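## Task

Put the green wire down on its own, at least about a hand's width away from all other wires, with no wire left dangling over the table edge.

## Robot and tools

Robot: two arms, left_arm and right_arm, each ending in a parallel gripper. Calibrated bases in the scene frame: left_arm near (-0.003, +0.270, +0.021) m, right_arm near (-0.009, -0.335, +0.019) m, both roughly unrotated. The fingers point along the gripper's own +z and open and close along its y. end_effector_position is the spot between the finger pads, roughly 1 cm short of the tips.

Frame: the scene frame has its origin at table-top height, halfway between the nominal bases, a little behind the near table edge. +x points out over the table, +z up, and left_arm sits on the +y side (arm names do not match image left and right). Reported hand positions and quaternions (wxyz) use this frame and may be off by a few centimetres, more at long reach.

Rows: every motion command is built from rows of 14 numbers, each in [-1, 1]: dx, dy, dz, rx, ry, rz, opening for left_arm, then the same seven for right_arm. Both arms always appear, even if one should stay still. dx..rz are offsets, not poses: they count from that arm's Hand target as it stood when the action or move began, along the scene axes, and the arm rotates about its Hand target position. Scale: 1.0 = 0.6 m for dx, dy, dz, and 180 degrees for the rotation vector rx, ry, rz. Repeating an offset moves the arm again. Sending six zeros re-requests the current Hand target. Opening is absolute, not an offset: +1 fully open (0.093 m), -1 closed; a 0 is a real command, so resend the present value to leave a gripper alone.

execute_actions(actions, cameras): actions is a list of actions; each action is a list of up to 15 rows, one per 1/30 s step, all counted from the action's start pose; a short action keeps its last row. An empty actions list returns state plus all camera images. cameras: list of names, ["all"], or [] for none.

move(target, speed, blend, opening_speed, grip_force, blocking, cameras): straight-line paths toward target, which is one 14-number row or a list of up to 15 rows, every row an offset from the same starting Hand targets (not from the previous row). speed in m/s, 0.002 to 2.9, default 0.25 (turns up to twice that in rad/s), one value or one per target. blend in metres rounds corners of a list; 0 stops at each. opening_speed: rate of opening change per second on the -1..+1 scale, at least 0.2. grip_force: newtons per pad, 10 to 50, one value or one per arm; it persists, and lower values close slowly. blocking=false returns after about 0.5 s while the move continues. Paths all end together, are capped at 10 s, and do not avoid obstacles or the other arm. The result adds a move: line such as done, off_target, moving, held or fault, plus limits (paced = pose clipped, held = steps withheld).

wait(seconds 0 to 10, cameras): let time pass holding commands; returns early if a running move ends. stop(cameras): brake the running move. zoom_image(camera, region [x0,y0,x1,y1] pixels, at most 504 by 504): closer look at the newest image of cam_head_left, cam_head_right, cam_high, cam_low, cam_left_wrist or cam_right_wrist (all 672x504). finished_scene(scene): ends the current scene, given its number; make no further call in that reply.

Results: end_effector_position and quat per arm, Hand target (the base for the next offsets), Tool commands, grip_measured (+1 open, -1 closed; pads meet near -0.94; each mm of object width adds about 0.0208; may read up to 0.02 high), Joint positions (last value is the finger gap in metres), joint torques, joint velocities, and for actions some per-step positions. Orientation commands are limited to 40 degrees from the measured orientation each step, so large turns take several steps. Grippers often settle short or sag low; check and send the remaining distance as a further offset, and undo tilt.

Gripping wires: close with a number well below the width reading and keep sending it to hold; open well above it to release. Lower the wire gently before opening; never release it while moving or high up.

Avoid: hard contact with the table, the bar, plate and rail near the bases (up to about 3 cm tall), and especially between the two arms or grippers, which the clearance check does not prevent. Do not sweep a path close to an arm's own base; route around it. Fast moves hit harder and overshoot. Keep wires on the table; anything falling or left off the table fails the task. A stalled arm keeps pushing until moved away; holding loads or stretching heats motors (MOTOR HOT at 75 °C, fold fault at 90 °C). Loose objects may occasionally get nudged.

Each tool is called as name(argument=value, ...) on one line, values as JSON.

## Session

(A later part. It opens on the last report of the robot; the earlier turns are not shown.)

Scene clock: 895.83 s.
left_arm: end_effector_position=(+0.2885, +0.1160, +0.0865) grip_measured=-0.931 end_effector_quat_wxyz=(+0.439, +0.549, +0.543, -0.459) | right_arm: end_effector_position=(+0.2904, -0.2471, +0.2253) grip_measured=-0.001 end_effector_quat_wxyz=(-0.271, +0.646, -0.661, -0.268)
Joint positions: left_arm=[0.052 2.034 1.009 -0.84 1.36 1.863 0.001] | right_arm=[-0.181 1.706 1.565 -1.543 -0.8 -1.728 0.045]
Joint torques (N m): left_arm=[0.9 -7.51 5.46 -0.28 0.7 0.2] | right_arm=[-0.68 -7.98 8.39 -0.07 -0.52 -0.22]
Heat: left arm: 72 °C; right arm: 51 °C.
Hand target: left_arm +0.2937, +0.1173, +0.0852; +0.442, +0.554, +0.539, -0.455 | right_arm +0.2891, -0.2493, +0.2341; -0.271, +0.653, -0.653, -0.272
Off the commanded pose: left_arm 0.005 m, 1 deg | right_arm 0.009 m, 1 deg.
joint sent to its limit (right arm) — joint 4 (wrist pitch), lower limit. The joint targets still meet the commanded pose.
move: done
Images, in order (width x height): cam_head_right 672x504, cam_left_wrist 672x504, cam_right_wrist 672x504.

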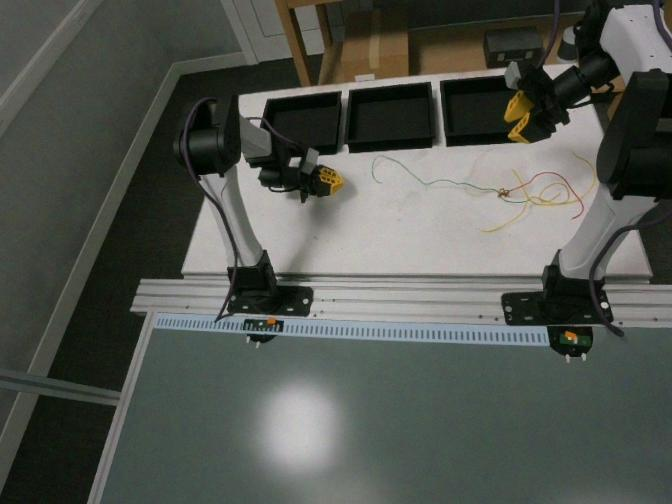

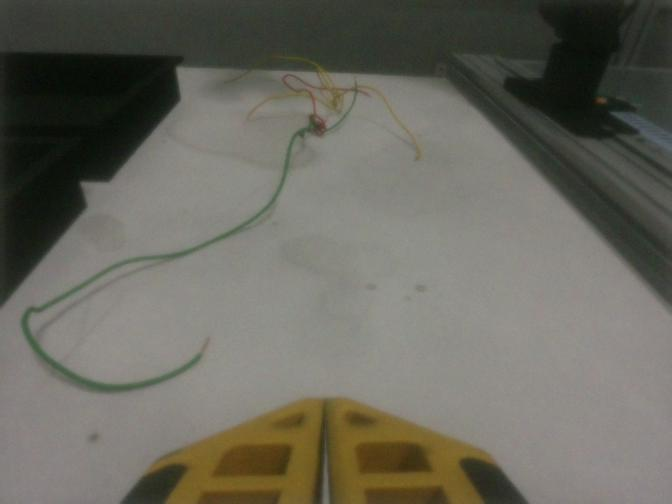

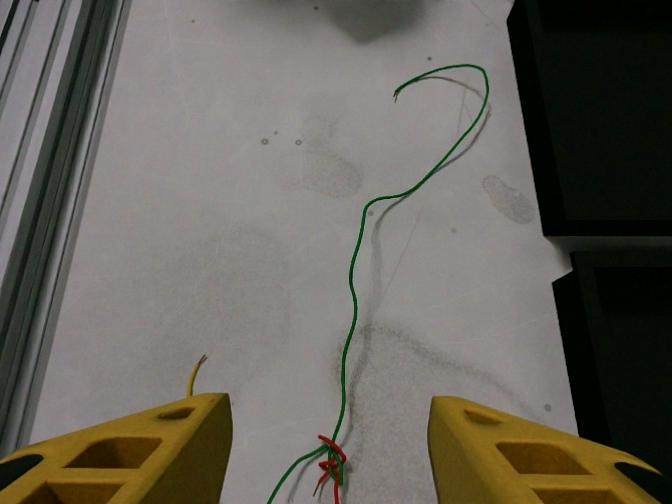

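move(target=[[0,-0.1,0.06,0.25,0,0,0,0,0,0,0,0,0,0],[0.01,-0.4,0.02,0.25,0,0,0,0,0,0,0,0,0,0]], blend=[0.03,0], cameras=["cam_right_wrist","cam_left_wrist"])

Scene clock: 920.07 s.
left_arm: end_effector_position=(+0.2923, -0.1182, +0.0956) grip_measured=-0.001 end_effector_quat_wxyz=(+0.191, +0.685, +0.668, -0.217) | right_arm: end_effector_position=(+0.2904, -0.2471, +0.2253) grip_measured=-0.001 end_effector_quat_wxyz=(-0.271, +0.646, -0.661, -0.268)
Joint positions: left_arm=[-0.763 2.077 1.592 -0.68 0.427 0.73 0.045] | right_arm=[-0.181 1.706 1.565 -1.543 -0.8 -1.728 0.045]
Joint torques (N m): left_arm=[0.61 -10.39 8.85 0.89 0.17 -0.09] | right_arm=[-0.66 -7.99 8.38 -0.1 -0.51 -0.21]
Heat: left arm: 70 °C; right arm: 51 °C.
Hand target: left_arm +0.2998, -0.1227, +0.0973; +0.196, +0.681, +0.672, -0.214 | right_arm +0.2891, -0.2493, +0.2341; -0.271, +0.653, -0.653, -0.272
Off the commanded pose: left_arm 0.009 m, 1 deg | right_arm 0.009 m, 1 deg.
joint sent to its limit (right arm) — joint 4 (wrist pitch), lower limit. The joint targets still meet the commanded pose.
move: done
Images, in order (width x height): cam_left_wrist 672x504, cam_right_wrist 672x504.

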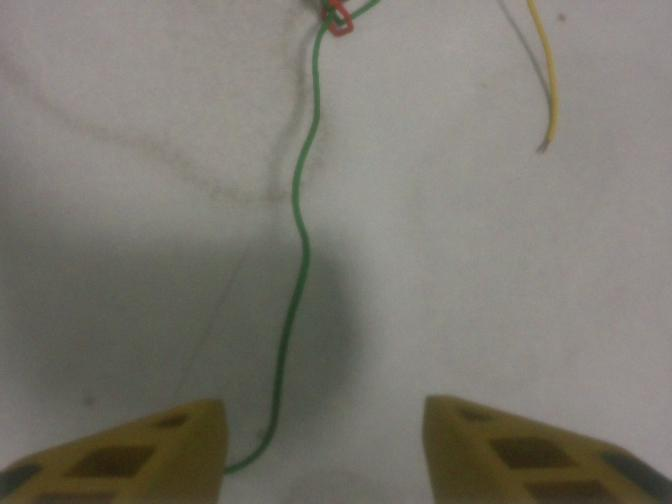

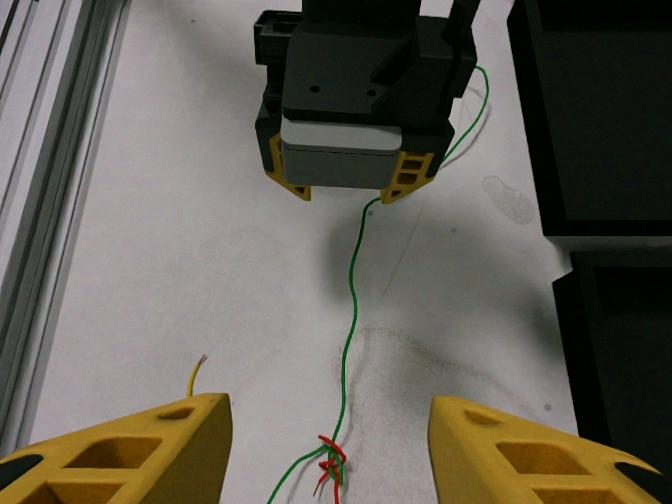

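move(target=[[0.012,-0.04,-0.148,0,0,0,0,0,0,0,0,0,0,0],[0.012,-0.04,-0.148,0,0,0,-1,0,0,0,0,0,0,0]], speed=0.12, opening_speed=0.7, cameras=["cam_right_wrist","cam_left_wrist"])

zoom_image(camera="cam_right_wrist", region=[200, 300, 460, 500])

Scene clock: 931.80 s.
left_arm: end_effector_position=(+0.3118, -0.1476, +0.0240) grip_measured=-0.984 end_effector_quat_wxyz=(+0.209, +0.682, +0.666, -0.215) | right_arm: end_effector_position=(+0.2904, -0.2471, +0.2253) grip_measured=-0.001 end_effector_quat_wxyz=(-0.271, +0.646, -0.661, -0.268)
Joint positions: left_arm=[-0.779 2.272 1.592 -0.439 0.415 0.705 0] | right_arm=[-0.181 1.706 1.565 -1.543 -0.8 -1.728 0.045]
Joint torques (N m): left_arm=[-0.1 -10.89 5.03 1.09 0.18 -0.15] | right_arm=[-0.66 -8.01 8.43 -0.06 -0.54 -0.22]
Heat: left arm: 70 °C; right arm: 51 °C.
Hand target: left_arm +0.3069, -0.1467, +0.0083; +0.196, +0.681, +0.672, -0.214 | right_arm +0.2891, -0.2493, +0.2341; -0.271, +0.653, -0.653, -0.272
Off the commanded pose: left_arm 0.016 m, 2 deg | right_arm 0.009 m, 1 deg.
joint sent to its limit (right arm) — joint 4 (wrist pitch), lower limit. The joint targets still meet the commanded pose.
move: off_target (left_arm); target 2's new opening was sent with left_arm's hand 0.016 m and 2 deg from that target
Images, in order (width x height): cam_left_wrist 672x504, cam_right_wrist 672x504.

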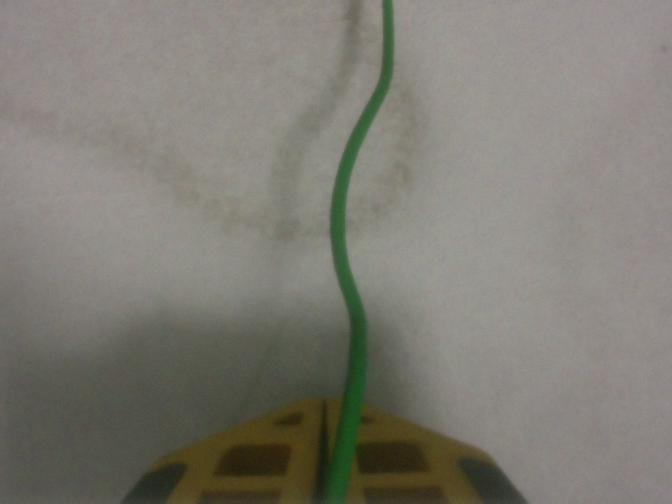

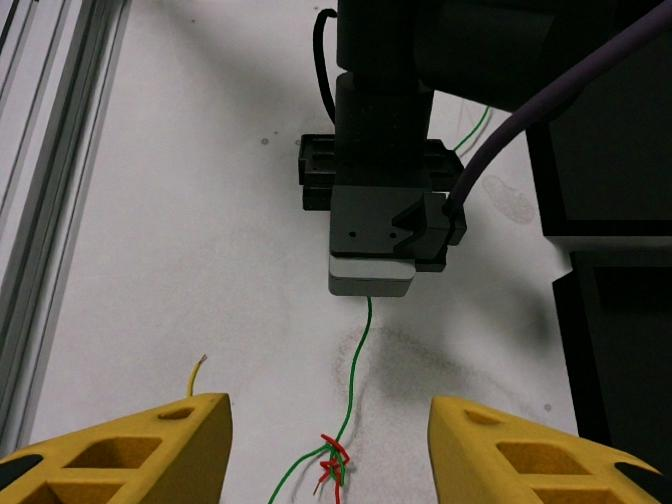

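Scaled by 1.938 from the camera's 672x504 image, which has a finer 960x720 frame.

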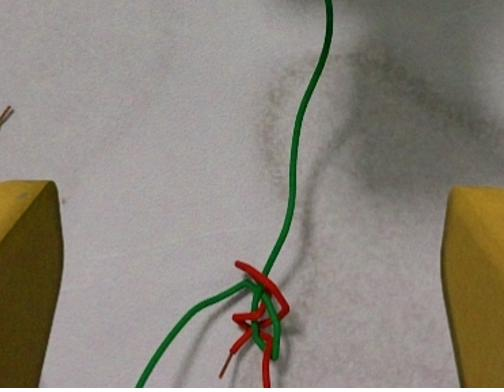

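move(target=[-0.005,0.08,0.05,0,0,0,-1,0,0,0,0,0,0,0], speed=0.12, cameras=["cam_right_wrist","cam_left_wrist"])

zoom_image(camera="cam_right_wrist", region=[200, 300, 460, 500])

Scene clock: 938.00 s.
left_arm: end_effector_position=(+0.3063, -0.1000, +0.0221) grip_measured=-0.984 end_effector_quat_wxyz=(+0.185, +0.676, +0.681, -0.215) | right_arm: end_effector_position=(+0.2904, -0.2471, +0.2253) grip_measured=-0.001 end_effector_quat_wxyz=(-0.271, +0.646, -0.661, -0.268)
Joint positions: left_arm=[-0.711 2.178 1.449 -0.466 0.436 0.754 0] | right_arm=[-0.181 1.706 1.565 -1.543 -0.8 -1.728 0.045]
Joint torques (N m): left_arm=[0.59 -16.64 4.34 0.81 0.36 0.13] | right_arm=[-0.7 -8.09 8.43 -0.08 -0.5 -0.22]
Heat: left arm: 72 °C; right arm: 51 °C.
Hand target: left_arm +0.3037, -0.0987, +0.0383; +0.196, +0.681, +0.672, -0.214 | right_arm +0.2891, -0.2493, +0.2341; -0.271, +0.653, -0.653, -0.272
Off the commanded pose: left_arm 0.016 m, 2 deg | right_arm 0.009 m, 1 deg.
joint sent to its limit (right arm) — joint 4 (wrist pitch), lower limit. The joint targets still meet the commanded pose.
move: off_target (left_arm)
Images, in order (width x height): cam_left_wrist 672x504, cam_right_wrist 672x504.

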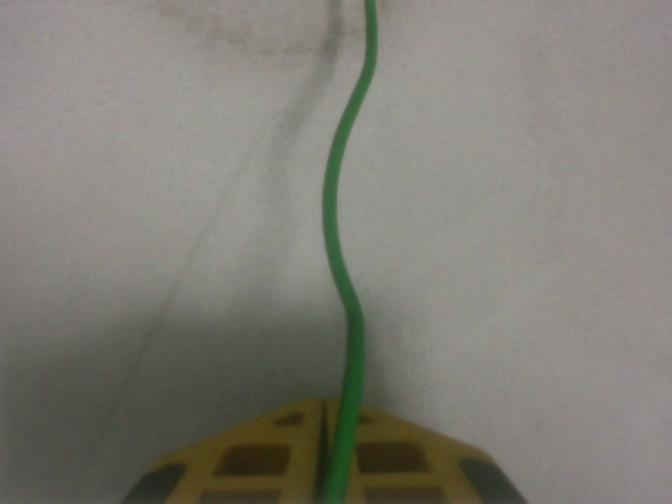

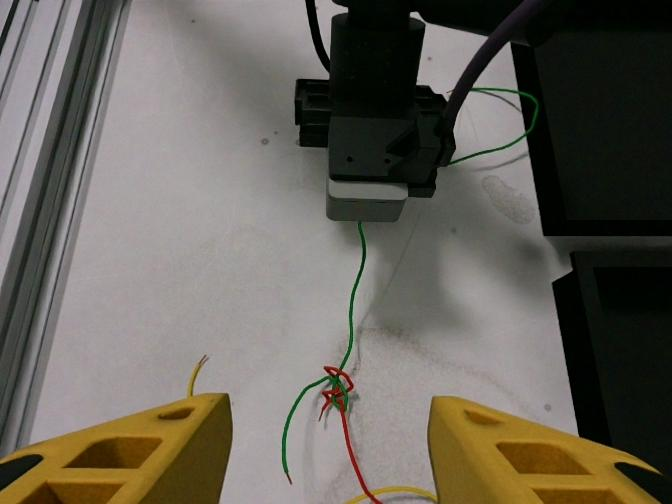

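Scaled by 1.938 from the camera's 672x504 image, which has a finer 960x720 frame.

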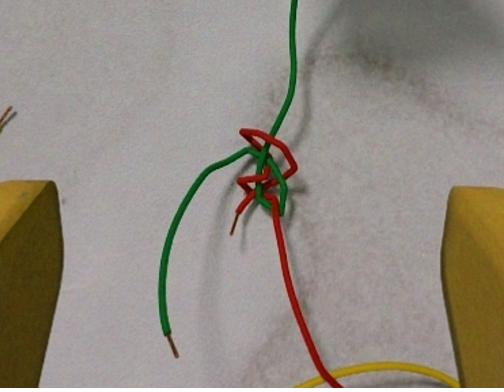

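move(target=[0,0,0,0,0,0,-1,-0.073,-0.058,-0.29,0,0,0,-0.2], speed=0.2, cameras=["cam_right_wrist"])

Scene clock: 947.67 s.
left_arm: end_effector_position=(+0.3063, -0.1000, +0.0221) grip_measured=-0.984 end_effector_quat_wxyz=(+0.185, +0.676, +0.680, -0.215) | right_arm: end_effector_position=(+0.2452, -0.2817, +0.0650) grip_measured=-0.199 end_effector_quat_wxyz=(-0.270, +0.650, -0.655, -0.275)
Joint positions: left_arm=[-0.711 2.178 1.449 -0.466 0.436 0.755 0] | right_arm=[-0.321 1.771 0.956 -1.035 -0.777 -1.953 0.036]
Joint torques (N m): left_arm=[0.62 -16.79 4.34 0.77 0.31 0.2] | right_arm=[-0.54 -5.53 5.03 -0.04 -0.43 -0.18]
Heat: left arm: 76 °C; right arm: 51 °C. Fold the left arm in close to its base, or ease its load, before you think long.
Hand target: left_arm +0.3037, -0.0987, +0.0383; +0.196, +0.681, +0.672, -0.214 | right_arm +0.2452, -0.2840, +0.0601; -0.271, +0.653, -0.653, -0.272
Off the commanded pose: left_arm 0.017 m, 2 deg | right_arm 0.005 m, 1 deg.
MOTOR HOT: joint 2 (shoulder) of the left arm reports 76 °C; the controller's stop level is 90 °C. To cool a motor, set the load down, stop pushing, or move to a pose that needs little force.
move: off_target (left_arm)
Images, in order (width x height): cam_right_wrist 672x504.

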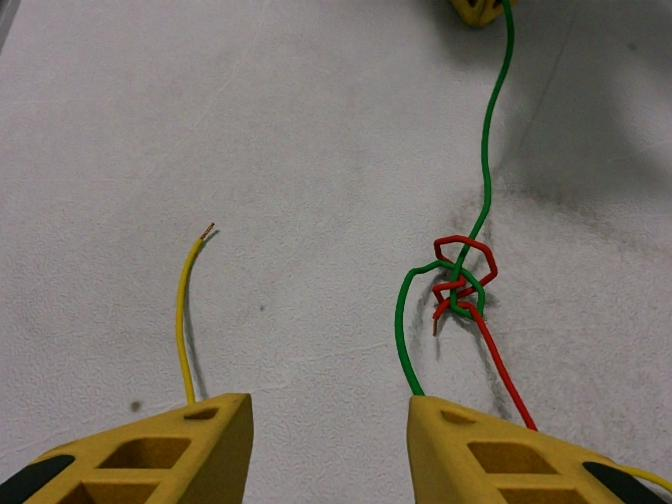

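move(target=[[0,0,-0.02,0,0,0,-1,0.052,0.012,0,0,0,0,-0.4],[0,0,-0.02,0,0,0,-1,0.052,0.012,-0.09,0,0,0,-0.4],[0,0,-0.02,0,0,0,-1,0.052,0.012,-0.09,0,0,0,-1]], speed=0.12, opening_speed=0.8, cameras=["cam_right_wrist"])

Scene clock: 957.93 s.
left_arm: end_effector_position=(+0.3059, -0.1002, +0.0213) grip_measured=-0.984 end_effector_quat_wxyz=(+0.189, +0.676, +0.679, -0.216) | right_arm: end_effector_position=(+0.2761, -0.2784, +0.0112) grip_measured=-0.978 end_effector_quat_wxyz=(-0.270, +0.655, -0.651, -0.271)
Joint positions: left_arm=[-0.711 2.175 1.437 -0.449 0.438 0.755 0] | right_arm=[-0.276 1.981 0.988 -0.809 -0.784 -1.9 0]
Joint torques (N m): left_arm=[0.7 -14.52 4 0.96 0.25 0.2] | right_arm=[0.59 -6.52 4.48 0.13 -0.51 0.06]
Heat: left arm: 81 °C; right arm: 50 °C. Fold the left arm in close to its base, or ease its load, before you think long.
Hand target: left_arm +0.3038, -0.0988, +0.0264; +0.196, +0.681, +0.672, -0.214 | right_arm +0.2765, -0.2770, +0.0061; -0.271, +0.653, -0.653, -0.271
Off the commanded pose: left_arm 0.006 m, 1 deg | right_arm 0.005 m, 0 deg.
MOTOR HOT: still on. Joint 2 (shoulder) of the left arm reports 81 °C.
move: done
Images, in order (width x height): cam_right_wrist 672x504.

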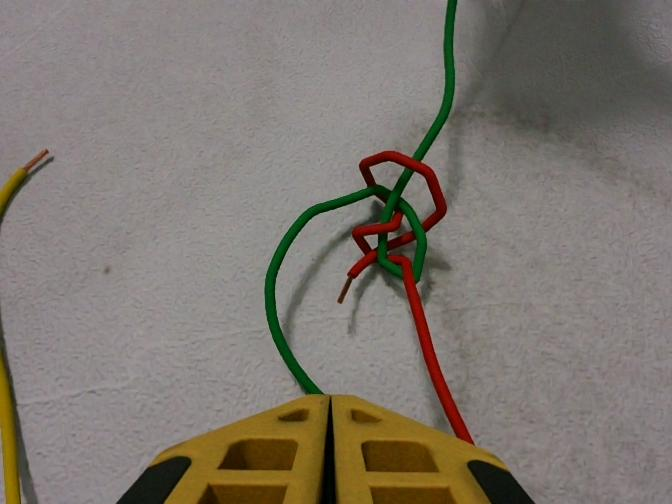

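move(target=[0,0.22,0.05,0,0,0,-1,-0.01,0,0.03,0,0,0,-1], speed=0.08, cameras=["cam_right_wrist","cam_left_wrist"])

Scene clock: 968.93 s.
left_arm: end_effector_position=(+0.3067, +0.0332, +0.0447) grip_measured=-0.984 end_effector_quat_wxyz=(+0.183, +0.676, +0.681, -0.213) | right_arm: end_effector_position=(+0.2747, -0.2779, +0.0176) grip_measured=-0.978 end_effector_quat_wxyz=(-0.270, +0.655, -0.651, -0.271)
Joint positions: left_arm=[-0.422 1.918 1.17 -0.593 0.518 1.067 0] | right_arm=[-0.276 1.959 0.988 -0.83 -0.784 -1.9 0]
Joint torques (N m): left_arm=[0.73 -13.56 4.1 0.55 0.53 0.14] | right_arm=[0.06 -10.03 4.01 -0.27 -0.46 0.01]
Heat: left arm: 88 °C; right arm: 50 °C. Fold the left arm in close to its base, or ease its load, before you think long.
Hand target: left_arm +0.3038, +0.0332, +0.0564; +0.196, +0.681, +0.672, -0.214 | right_arm +0.2705, -0.2770, +0.0241; -0.271, +0.653, -0.653, -0.271
Off the commanded pose: left_arm 0.012 m, 2 deg | right_arm 0.008 m, 0 deg.
MOTOR HOT: still on. Joint 2 (shoulder) of the left arm reports 88 °C.
move: off_target (left_arm)
Images, in order (width x height): cam_left_wrist 672x504, cam_right_wrist 672x504.

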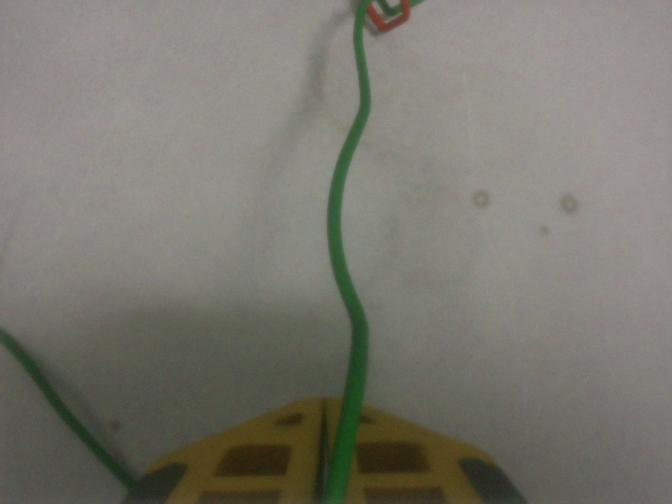

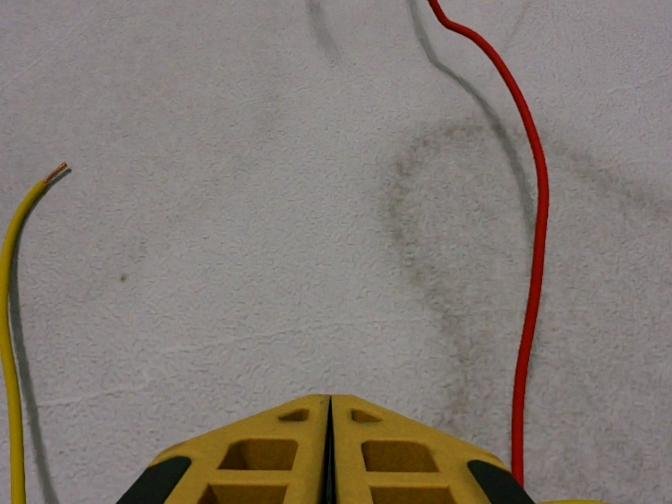

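move(target=[[0,0.03,-0.05,0,0,0,-1,0,0,0,0,0,0,-1],[0,0.03,-0.05,0,0,0,-0.4,0,0,0,0,0,0,-1],[-0.22,0.25,0.15,0,0,0,-0.4,0,0,0.3,0,0,0,0]], speed=0.3)

Scene clock: 976.93 s.
left_arm: end_effector_position=(+0.1667, +0.1839, +0.1380) grip_measured=-0.401 end_effector_quat_wxyz=(+0.181, +0.677, +0.679, -0.220) | right_arm: end_effector_position=(+0.2707, -0.2743, +0.1950) grip_measured=-0.001 end_effector_quat_wxyz=(-0.267, +0.650, -0.656, -0.277)
Joint positions: left_arm=[0.039 1.224 0.87 -1.284 0.568 1.612 0.026] | right_arm=[-0.282 1.699 1.423 -1.543 -0.784 -1.9 0.045]
Joint torques (N m): left_arm=[1.17 -3.64 7.68 -0.08 0.54 0.19] | right_arm=[-0.64 -7.98 8.47 -0.3 -0.45 -0.11]
Heat: left arm: 86 °C; right arm: 51 °C. Fold the left arm in close to its base, or ease its load, before you think long.
Hand target: left_arm +0.1718, +0.1833, +0.1465; +0.196, +0.681, +0.672, -0.214 | right_arm +0.2704, -0.2769, +0.2041; -0.271, +0.653, -0.653, -0.272
Off the commanded pose: left_arm 0.010 m, 2 deg | right_arm 0.009 m, 1 deg.
MOTOR HOT: still on. Joint 2 (shoulder) of the left arm reports 86 °C.
joint sent to its limit (right arm) — joint 4 (wrist pitch), lower limit. The joint targets still meet the commanded pose.
move: done

Good. Let it cool a while (folded more) and look.

move(target=[-0.03,0.1,0.02,0,0,0,-0.4,0.02,0.15,0,0,0,0,0], cameras=["cam_right_wrist","cam_head_right"])

wait(seconds=10)

wait(seconds=10)

wait(seconds=10, cameras=["cam_right_wrist","cam_head_right"])

Scene clock: 983.60 s.
left_arm: end_effector_position=(+0.1497, +0.2397, +0.1537) grip_measured=-0.401 end_effector_quat_wxyz=(+0.195, +0.675, +0.676, -0.221) | right_arm: end_effector_position=(+0.2840, -0.1877, +0.1994) grip_measured=-0.001 end_effector_quat_wxyz=(-0.260, +0.653, -0.655, -0.279)
Joint positions: left_arm=[0.399 1.25 0.932 -1.528 0.531 2.03 0.026] | right_arm=[0.021 1.648 1.404 -1.28 -0.805 -1.478 0.045]
Joint torques (N m): left_arm=[1.11 -2.11 7.61 -0.44 0.26 0.17] | right_arm=[0.35 -8.88 6.08 0.49 -0.53 0.04]
Heat: left arm: 81 °C; right arm: 51 °C. Fold the left arm in close to its base, or ease its load, before you think long.
Hand target: left_arm +0.1538, +0.2432, +0.1584; +0.196, +0.681, +0.672, -0.214 | right_arm +0.2824, -0.1869, +0.2041; -0.271, +0.653, -0.653, -0.272
Off the commanded pose: left_arm 0.007 m, 1 deg | right_arm 0.005 m, 1 deg.
MOTOR HOT: still on. Joint 2 (shoulder) of the left arm reports 81 °C.
move: done
Images, in order (width x height): cam_head_right 672x504, cam_right_wrist 672x504.

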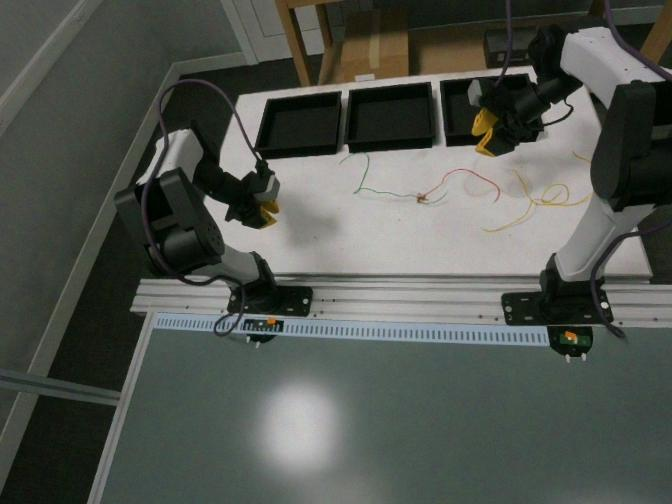

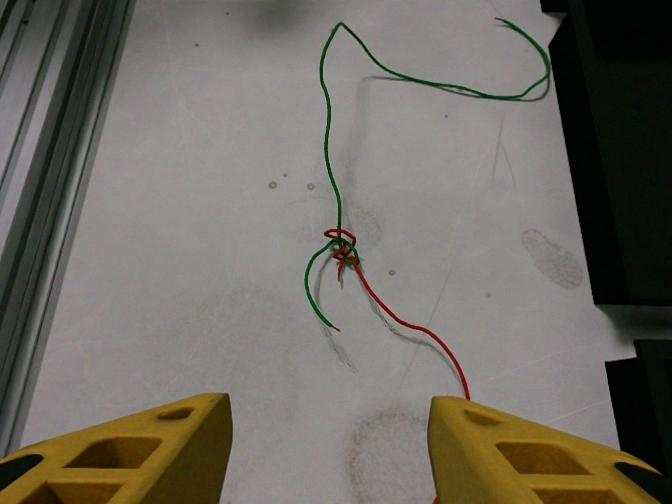

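Scene clock: 993.60 s.
left_arm: end_effector_position=(+0.1497, +0.2397, +0.1537) grip_measured=-0.401 end_effector_quat_wxyz=(+0.195, +0.675, +0.676, -0.221) | right_arm: end_effector_position=(+0.2840, -0.1877, +0.1994) grip_measured=-0.001 end_effector_quat_wxyz=(-0.260, +0.652, -0.655, -0.279)
Joint positions: left_arm=[0.399 1.25 0.932 -1.528 0.531 2.03 0.026] | right_arm=[0.021 1.648 1.404 -1.28 -0.805 -1.478 0.045]
Joint torques (N m): left_arm=[1.09 -1.99 7.51 -0.5 0.31 0.19] | right_arm=[0.44 -8.84 6.12 0.52 -0.5 0.04]
Heat: left arm: 75 °C; right arm: 53 °C. Fold the left arm in close to its base, or ease its load, before you think long.
Hand target: left_arm +0.1538, +0.2432, +0.1584; +0.196, +0.681, +0.672, -0.214 | right_arm +0.2824, -0.1869, +0.2041; -0.271, +0.653, -0.653, -0.272
Tool commands: left_gripper/opening=-0.4 right_gripper/opening=+0.0
Off the commanded pose: left_arm 0.007 m, 1 deg | right_arm 0.005 m, 1 deg.
MOTOR HOT: still on. Joint 2 (shoulder) of the left arm reports 75 °C.
wait: 10.00 s; at rest by 0.17 s

Scene clock: 1003.60 s.
left_arm: end_effector_position=(+0.1497, +0.2397, +0.1537) grip_measured=-0.401 end_effector_quat_wxyz=(+0.195, +0.675, +0.676, -0.221) | right_arm: end_effector_position=(+0.2840, -0.1877, +0.1994) grip_measured=-0.001 end_effector_quat_wxyz=(-0.260, +0.652, -0.655, -0.279)
Joint positions: left_arm=[0.399 1.25 0.932 -1.528 0.531 2.03 0.026] | right_arm=[0.021 1.648 1.404 -1.28 -0.805 -1.478 0.045]
Joint torques (N m): left_arm=[1.17 -1.87 7.64 -0.47 0.36 0.15] | right_arm=[0.31 -8.85 6.12 0.53 -0.5 0.04]
Heat: left arm: 71 °C; right arm: 54 °C.
Hand target: left_arm +0.1538, +0.2432, +0.1584; +0.196, +0.681, +0.672, -0.214 | right_arm +0.2824, -0.1869, +0.2041; -0.271, +0.653, -0.653, -0.272
Tool commands: left_gripper/opening=-0.4 right_gripper/opening=+0.0
Off the commanded pose: left_arm 0.007 m, 1 deg | right_arm 0.005 m, 1 deg.
MOTOR HOT: cleared for the motors of the left arm.
wait: 10.00 s; at rest by 0.17 s

Scene clock: 1013.60 s.
left_arm: end_effector_position=(+0.1497, +0.2397, +0.1537) grip_measured=-0.401 end_effector_quat_wxyz=(+0.195, +0.675, +0.676, -0.221) | right_arm: end_effector_position=(+0.2840, -0.1877, +0.1994) grip_measured=-0.001 end_effector_quat_wxyz=(-0.260, +0.652, -0.655, -0.279)
Joint positions: left_arm=[0.399 1.25 0.932 -1.528 0.531 2.03 0.026] | right_arm=[0.021 1.648 1.404 -1.28 -0.805 -1.478 0.045]
Joint torques (N m): left_arm=[0.79 -1.88 7.38 -0.43 0.27 0.18] | right_arm=[0.29 -8.87 6.08 0.53 -0.54 0.03]
Heat: left arm: 67 °C; right arm: 54 °C.
Hand target: left_arm +0.1538, +0.2432, +0.1584; +0.196, +0.681, +0.672, -0.214 | right_arm +0.2824, -0.1869, +0.2041; -0.271, +0.653, -0.653, -0.272
Tool commands: left_gripper/opening=-0.4 right_gripper/opening=+0.0
Off the commanded pose: left_arm 0.007 m, 1 deg | right_arm 0.005 m, 1 deg.
wait: 10.00 s; at rest by 0.17 s
Images, in order (width x height): cam_head_right 672x504, cam_right_wrist 672x504.

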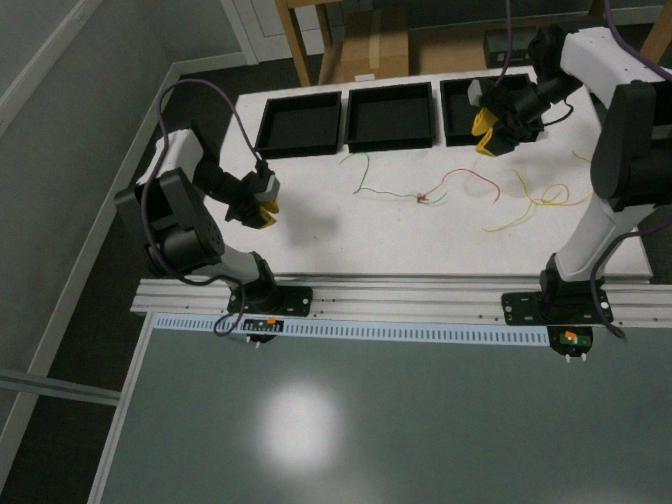

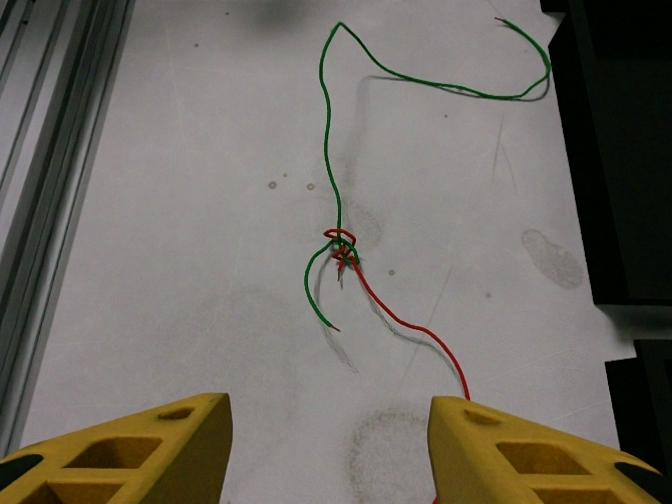

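move(target=[0.193,-0.388,-0.114,0,0,0,-0.2,-0.044,0.115,-0.24,0,0,0,-0.3], cameras=["cam_right_wrist","cam_left_wrist"])

Scene clock: 1027.20 s.
left_arm: end_effector_position=(+0.2597, +0.0166, +0.0857) grip_measured=-0.201 end_effector_quat_wxyz=(+0.185, +0.682, +0.672, -0.220) | right_arm: end_effector_position=(+0.2579, -0.1178, +0.0664) grip_measured=-0.299 end_effector_quat_wxyz=(-0.276, +0.656, -0.648, -0.272)
Joint positions: left_arm=[-0.527 1.726 1.092 -0.655 0.509 0.971 0.036] | right_arm=[0.285 1.667 0.848 -0.408 -0.76 -1.111 0.031]
Joint torques (N m): left_arm=[0.01 -6.79 8.46 0.9 0.25 -0.06] | right_arm=[0.69 -5.53 5.78 1.01 -0.33 0.06]
Heat: left arm: 64 °C; right arm: 55 °C.
Hand target: left_arm +0.2695, +0.0104, +0.0900; +0.196, +0.681, +0.672, -0.214 | right_arm +0.2560, -0.1180, +0.0601; -0.271, +0.653, -0.653, -0.271
Off the commanded pose: left_arm 0.012 m, 1 deg | right_arm 0.007 m, 1 deg.
move: off_target (left_arm)
Images, in order (width x height): cam_left_wrist 672x504, cam_right_wrist 672x504.

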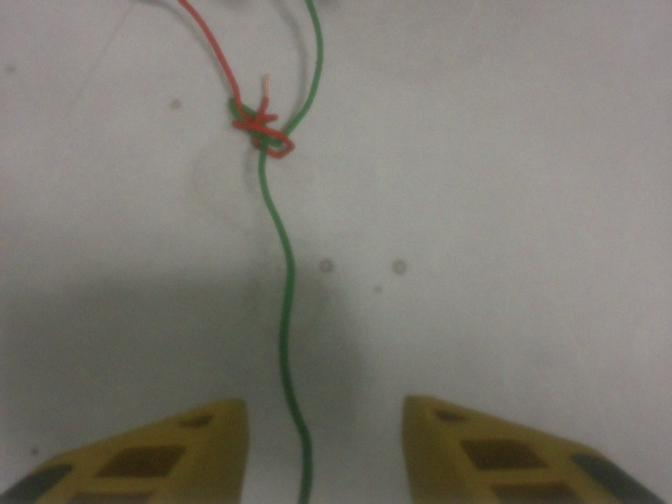

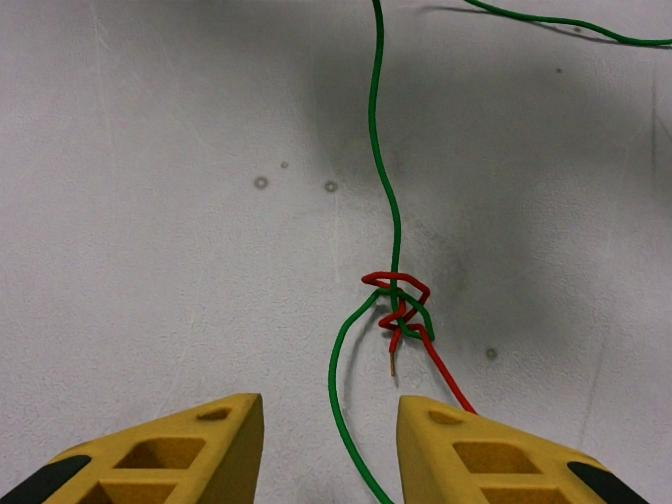

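move(target=[[0.013,0,-0.14,0,0,0,-0.3,0,0.006,-0.09,0,0,0,-0.55],[0.013,0,-0.14,0,0,0,-1,0,0.006,-0.09,0,0,0,-1]], speed=0.12, opening_speed=0.8, cameras=["cam_right_wrist","cam_left_wrist"])

Scene clock: 1039.03 s.
left_arm: end_effector_position=(+0.2859, +0.0077, +0.0192) grip_measured=-0.984 end_effector_quat_wxyz=(+0.213, +0.679, +0.670, -0.209) | right_arm: end_effector_position=(+0.2594, -0.1134, +0.0140) grip_measured=-0.974 end_effector_quat_wxyz=(-0.279, +0.657, -0.646, -0.271)
Joint positions: left_arm=[-0.511 1.912 1.011 -0.331 0.505 0.971 0] | right_arm=[0.302 1.821 0.764 -0.148 -0.755 -1.09 0]
Joint torques (N m): left_arm=[0.31 -6.93 3.67 0.78 0.34 0.11] | right_arm=[0.61 -5.6 4.88 1.06 -0.37 0.08]
Heat: left arm: 65 °C; right arm: 53 °C.
Hand target: left_arm +0.2774, +0.0104, +0.0061; +0.196, +0.681, +0.672, -0.214 | right_arm +0.2561, -0.1143, +0.0062; -0.271, +0.653, -0.653, -0.272
Off the commanded pose: left_arm 0.016 m, 2 deg | right_arm 0.009 m, 1 deg.
move: off_target (left_arm); target 2's new opening was sent with left_arm's hand 0.014 m and 1 deg from that target
Images, in order (width x height): cam_left_wrist 672x504, cam_right_wrist 672x504.

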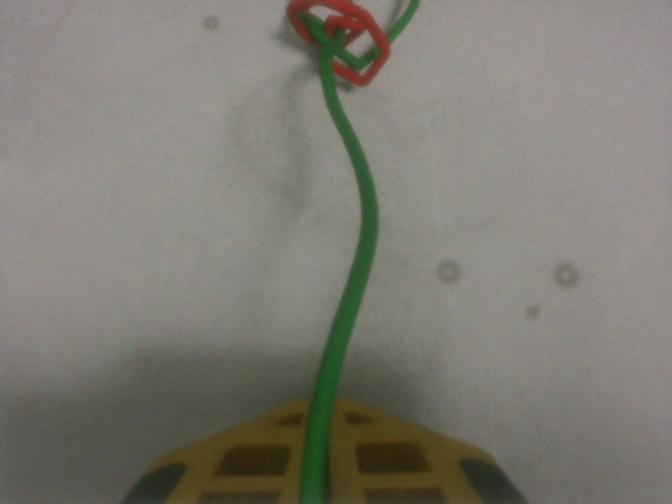

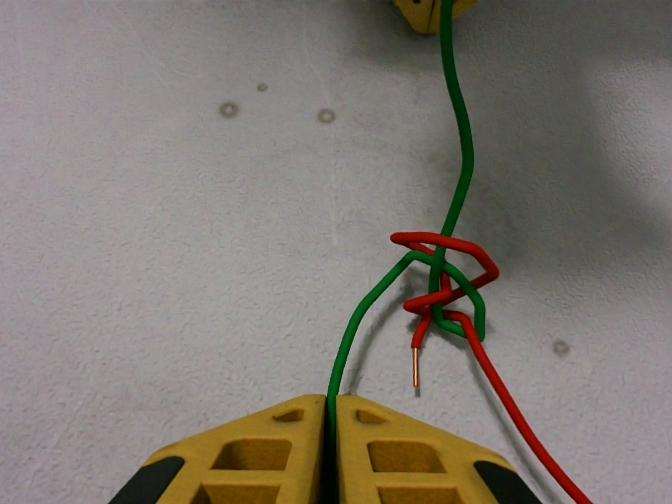

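move(target=[0,0.08,0.045,0,0,0,-1,0,-0.1,0.02,0,0,0,-1], speed=0.08, cameras=["cam_right_wrist","cam_left_wrist"])

Scene clock: 1043.53 s.
left_arm: end_effector_position=(+0.2768, +0.0500, +0.0256) grip_measured=-0.984 end_effector_quat_wxyz=(+0.191, +0.681, +0.670, -0.224) | right_arm: end_effector_position=(+0.2546, -0.1662, +0.0149) grip_measured=-0.974 end_effector_quat_wxyz=(-0.275, +0.654, -0.646, -0.282)
Joint positions: left_arm=[-0.4 1.853 0.978 -0.474 0.552 1.11 0] | right_arm=[0.115 1.811 0.762 -0.359 -0.821 -1.351 0]
Joint torques (N m): left_arm=[2.24 -11.95 3.74 0.43 0.21 0.21] | right_arm=[-1.77 -8.46 6.01 0.22 -0.29 -0.16]
Heat: left arm: 65 °C; right arm: 52 °C.
Hand target: left_arm +0.2772, +0.0584, +0.0329; +0.196, +0.681, +0.672, -0.214 | right_arm +0.2560, -0.1743, +0.0181; -0.271, +0.653, -0.653, -0.272
Off the commanded pose: left_arm 0.011 m, 1 deg | right_arm 0.009 m, 1 deg.
move: off_target (left_arm)
Images, in order (width x height): cam_left_wrist 672x504, cam_right_wrist 672x504.

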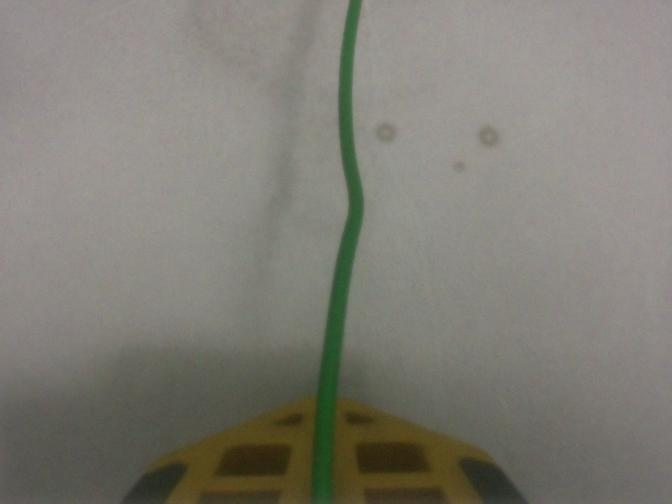

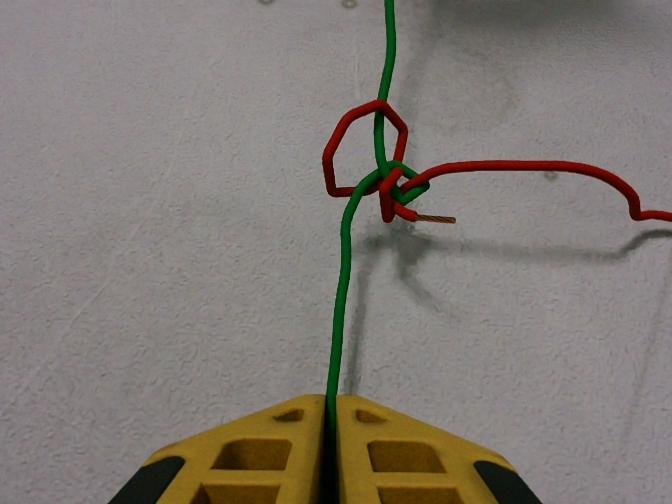

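move(target=[0,0.05,0.01,0,0,0,-1,0,-0.05,0.02,0,0,0,-1], speed=0.06, cameras=["cam_right_wrist"])

zoom_image(camera="cam_right_wrist", region=[220, 50, 520, 350])

Scene clock: 1049.93 s.
left_arm: end_effector_position=(+0.2754, +0.0690, +0.0364) grip_measured=-0.984 end_effector_quat_wxyz=(+0.204, +0.684, +0.658, -0.240) | right_arm: end_effector_position=(+0.2505, -0.1869, +0.0316) grip_measured=-0.974 end_effector_quat_wxyz=(-0.288, +0.651, -0.635, -0.301)
Joint positions: left_arm=[-0.325 1.818 0.966 -0.539 0.611 1.216 0] | right_arm=[0.016 1.787 0.792 -0.53 -0.882 -1.511 0]
Joint torques (N m): left_arm=[3.47 -11.89 3.54 0.23 -0.12 0.13] | right_arm=[-3.18 -7.9 7.17 -0.01 0.15 -0.2]
Heat: left arm: 66 °C; right arm: 53 °C.
Hand target: left_arm +0.2773, +0.0884, +0.0390; +0.196, +0.681, +0.672, -0.214 | right_arm +0.2561, -0.2043, +0.0301; -0.271, +0.653, -0.653, -0.272
Off the commanded pose: left_arm 0.020 m, 4 deg | right_arm 0.018 m, 4 deg.
move: off_target (left_arm, right_arm)
Images, in order (width x height): cam_right_wrist 672x504.

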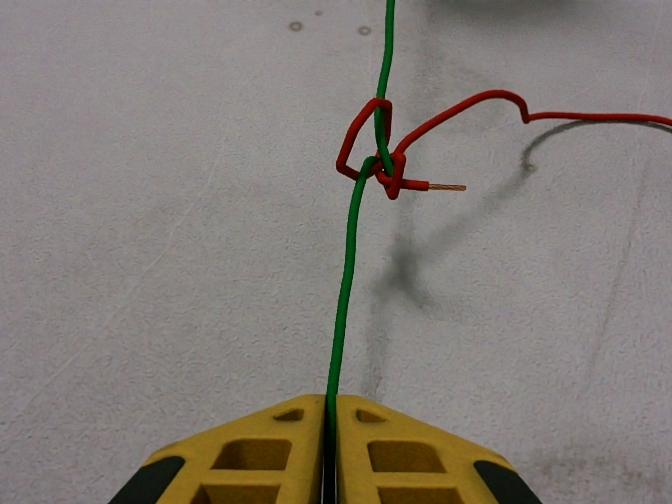

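Scaled by 1.680 from the camera's 672x504 image, which has a finer 960x720 frame.

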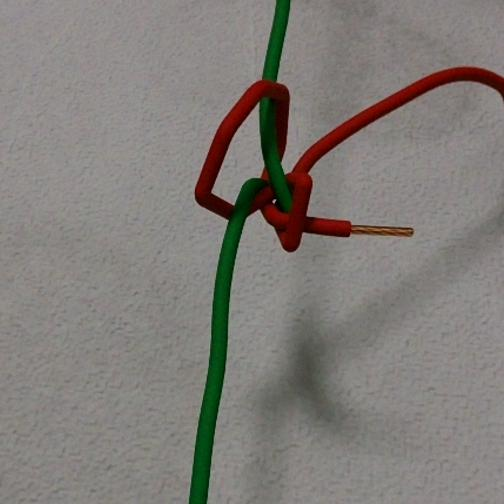

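move(target=[0,0.03,0.01,0,0,0,-1,0,-0.06,0,0,0,0,-1], speed=0.06, cameras=["cam_right_wrist"])

zoom_image(camera="cam_right_wrist", region=[220, 50, 520, 350])

Scene clock: 1055.57 s.
left_arm: end_effector_position=(+0.2705, +0.0651, +0.0510) grip_measured=-0.984 end_effector_quat_wxyz=(+0.228, +0.691, +0.631, -0.269) | right_arm: end_effector_position=(+0.2505, -0.2050, +0.0522) grip_measured=-0.974 end_effector_quat_wxyz=(-0.323, +0.645, -0.613, -0.320)
Joint positions: left_arm=[-0.307 1.794 0.966 -0.568 0.695 1.277 0] | right_arm=[-0.088 1.787 0.836 -0.699 -0.967 -1.704 0]
Joint torques (N m): left_arm=[6.6 -11.79 3.78 -0.16 -0.82 0.11] | right_arm=[-6.32 -5.33 7.05 -0.09 0.95 -0.19]
Heat: left arm: 68 °C; right arm: 52 °C.
Hand target: left_arm +0.2774, +0.1063, +0.0451; +0.196, +0.681, +0.672, -0.214 | right_arm +0.2561, -0.2403, +0.0301; -0.271, +0.653, -0.653, -0.271
Off the commanded pose: left_arm 0.042 m, 9 deg | right_arm 0.042 m, 9 deg.
move: off_target (left_arm, right_arm)
Images, in order (width x height): cam_right_wrist 672x504.

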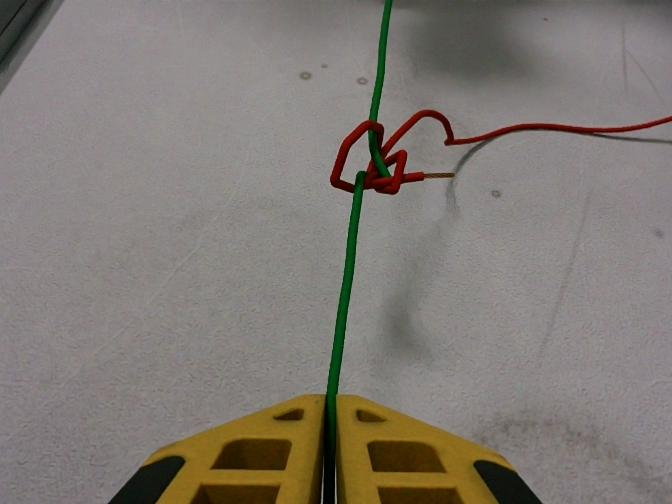

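Scaled by 1.680 from the camera's 672x504 image, which has a finer 960x720 frame.

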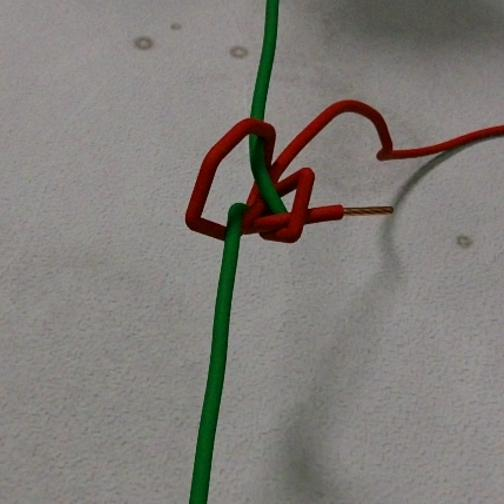

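move(target=[[0,-0.03,-0.02,0,0,0,-1,0,0.02,-0.03,0,0,0,-1],[0,-0.03,-0.02,0,0,0,-1,0,0.02,-0.03,0,0,0,-0.4],[0,-0.03,-0.02,0,0,0,-1,-0.01,-0.03,0.08,0,0,0,0],[0,-0.03,-0.02,0,0,0,-1,0.06,0.06,0.15,0,0,0,0]], speed=0.12, cameras=["cam_right_wrist","cam_left_wrist"])

zoom_image(camera="cam_right_wrist", region=[180, 100, 560, 400])

Scene clock: 1068.47 s.
left_arm: end_effector_position=(+0.2817, +0.0857, +0.0360) grip_measured=-0.984 end_effector_quat_wxyz=(+0.204, +0.685, +0.666, -0.214) | right_arm: end_effector_position=(+0.2865, -0.2064, +0.1111) grip_measured=-0.001 end_effector_quat_wxyz=(-0.261, +0.653, -0.655, -0.276)
Joint positions: left_arm=[-0.289 1.794 0.953 -0.545 0.568 1.243 0] | right_arm=[-0.033 1.727 1.136 -0.985 -0.804 -1.556 0.045]
Joint torques (N m): left_arm=[0.39 -8.25 3.71 0.42 0.29 -0.11] | right_arm=[0.43 -7.47 9.29 0.21 -0.56 0.07]
Heat: left arm: 70 °C; right arm: 51 °C.
Hand target: left_arm +0.2773, +0.0884, +0.0330; +0.196, +0.681, +0.672, -0.214 | right_arm +0.2921, -0.2044, +0.1201; -0.271, +0.653, -0.653, -0.272
Off the commanded pose: left_arm 0.006 m, 1 deg | right_arm 0.011 m, 1 deg.
move: off_target (right_arm); target 2's new opening was sent with right_arm's hand 0.037 m and 9 deg from that target; target 3's new opening was sent with right_arm's hand 0.011 m and 2 deg from that target
Images, in order (width x height): cam_left_wrist 672x504, cam_right_wrist 672x504.

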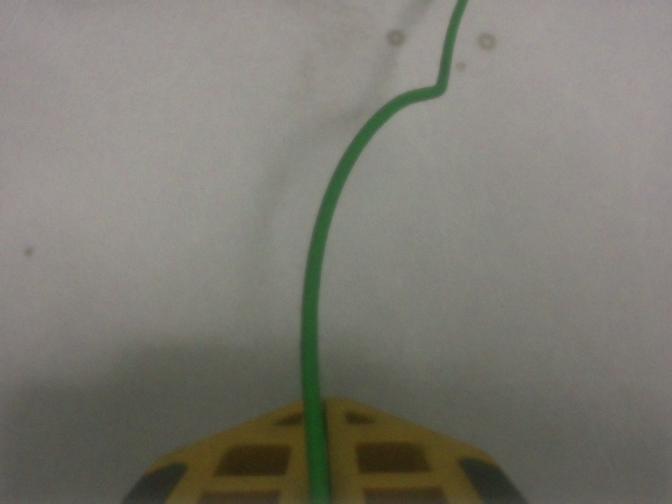

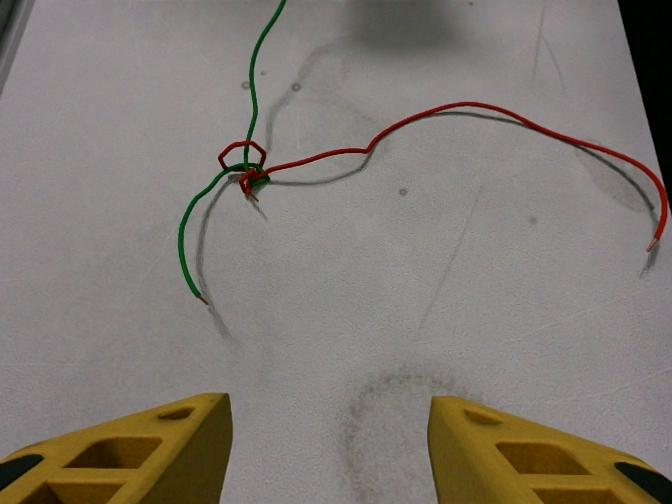

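Scaled by 1.326 from the camera's 672x504 image, which has a finer 960x720 frame.

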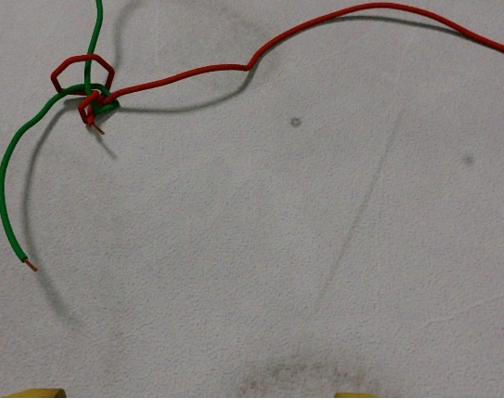

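move(target=[0,0,0,0,0,0,-1,-0.103,0.25,-0.08,0,0,0,0], speed=0.2, cameras=["cam_right_wrist","cam_left_wrist"])

Scene clock: 1080.33 s.
left_arm: end_effector_position=(+0.2817, +0.0857, +0.0360) grip_measured=-0.984 end_effector_quat_wxyz=(+0.204, +0.685, +0.666, -0.214) | right_arm: end_effector_position=(+0.2307, -0.0543, +0.0705) grip_measured=-0.001 end_effector_quat_wxyz=(-0.264, +0.655, -0.652, -0.276)
Joint positions: left_arm=[-0.289 1.794 0.953 -0.545 0.568 1.243 0] | right_arm=[0.528 1.647 0.837 -0.254 -0.659 -0.824 0.045]
Joint torques (N m): left_arm=[0.35 -8.55 3.84 0.45 0.34 -0.1] | right_arm=[0.57 -7.77 5.9 1.29 -0.29 0.05]
Heat: left arm: 70 °C; right arm: 52 °C.
Hand target: left_arm +0.2773, +0.0884, +0.0330; +0.196, +0.681, +0.672, -0.214 | right_arm +0.2303, -0.0543, +0.0721; -0.271, +0.653, -0.653, -0.272
Off the commanded pose: left_arm 0.006 m, 1 deg | right_arm 0.002 m, 1 deg.
move: done
Images, in order (width x height): cam_left_wrist 672x504, cam_right_wrist 672x504.

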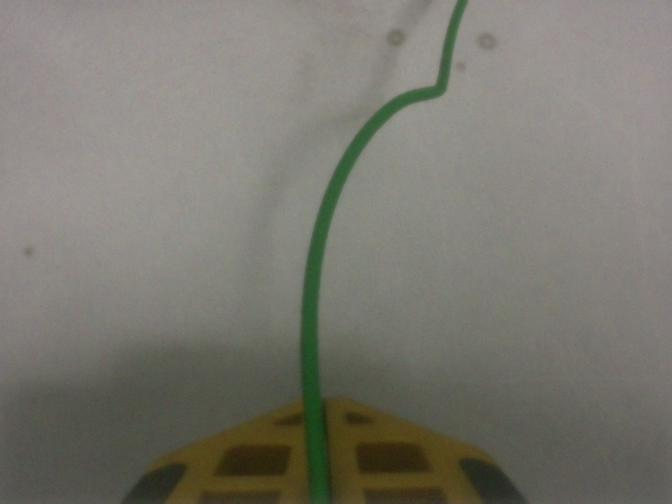

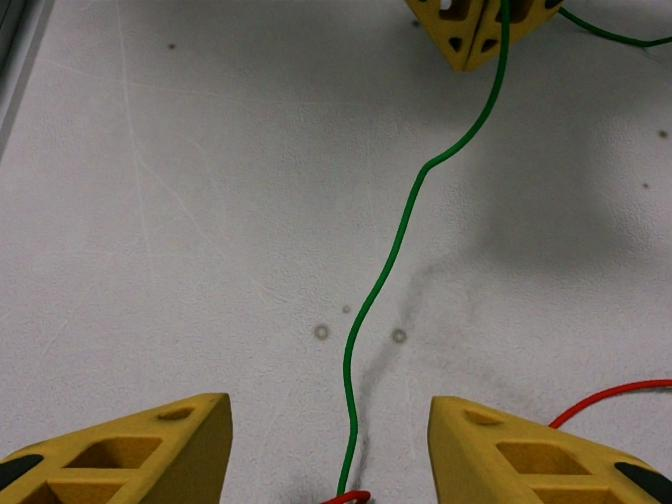

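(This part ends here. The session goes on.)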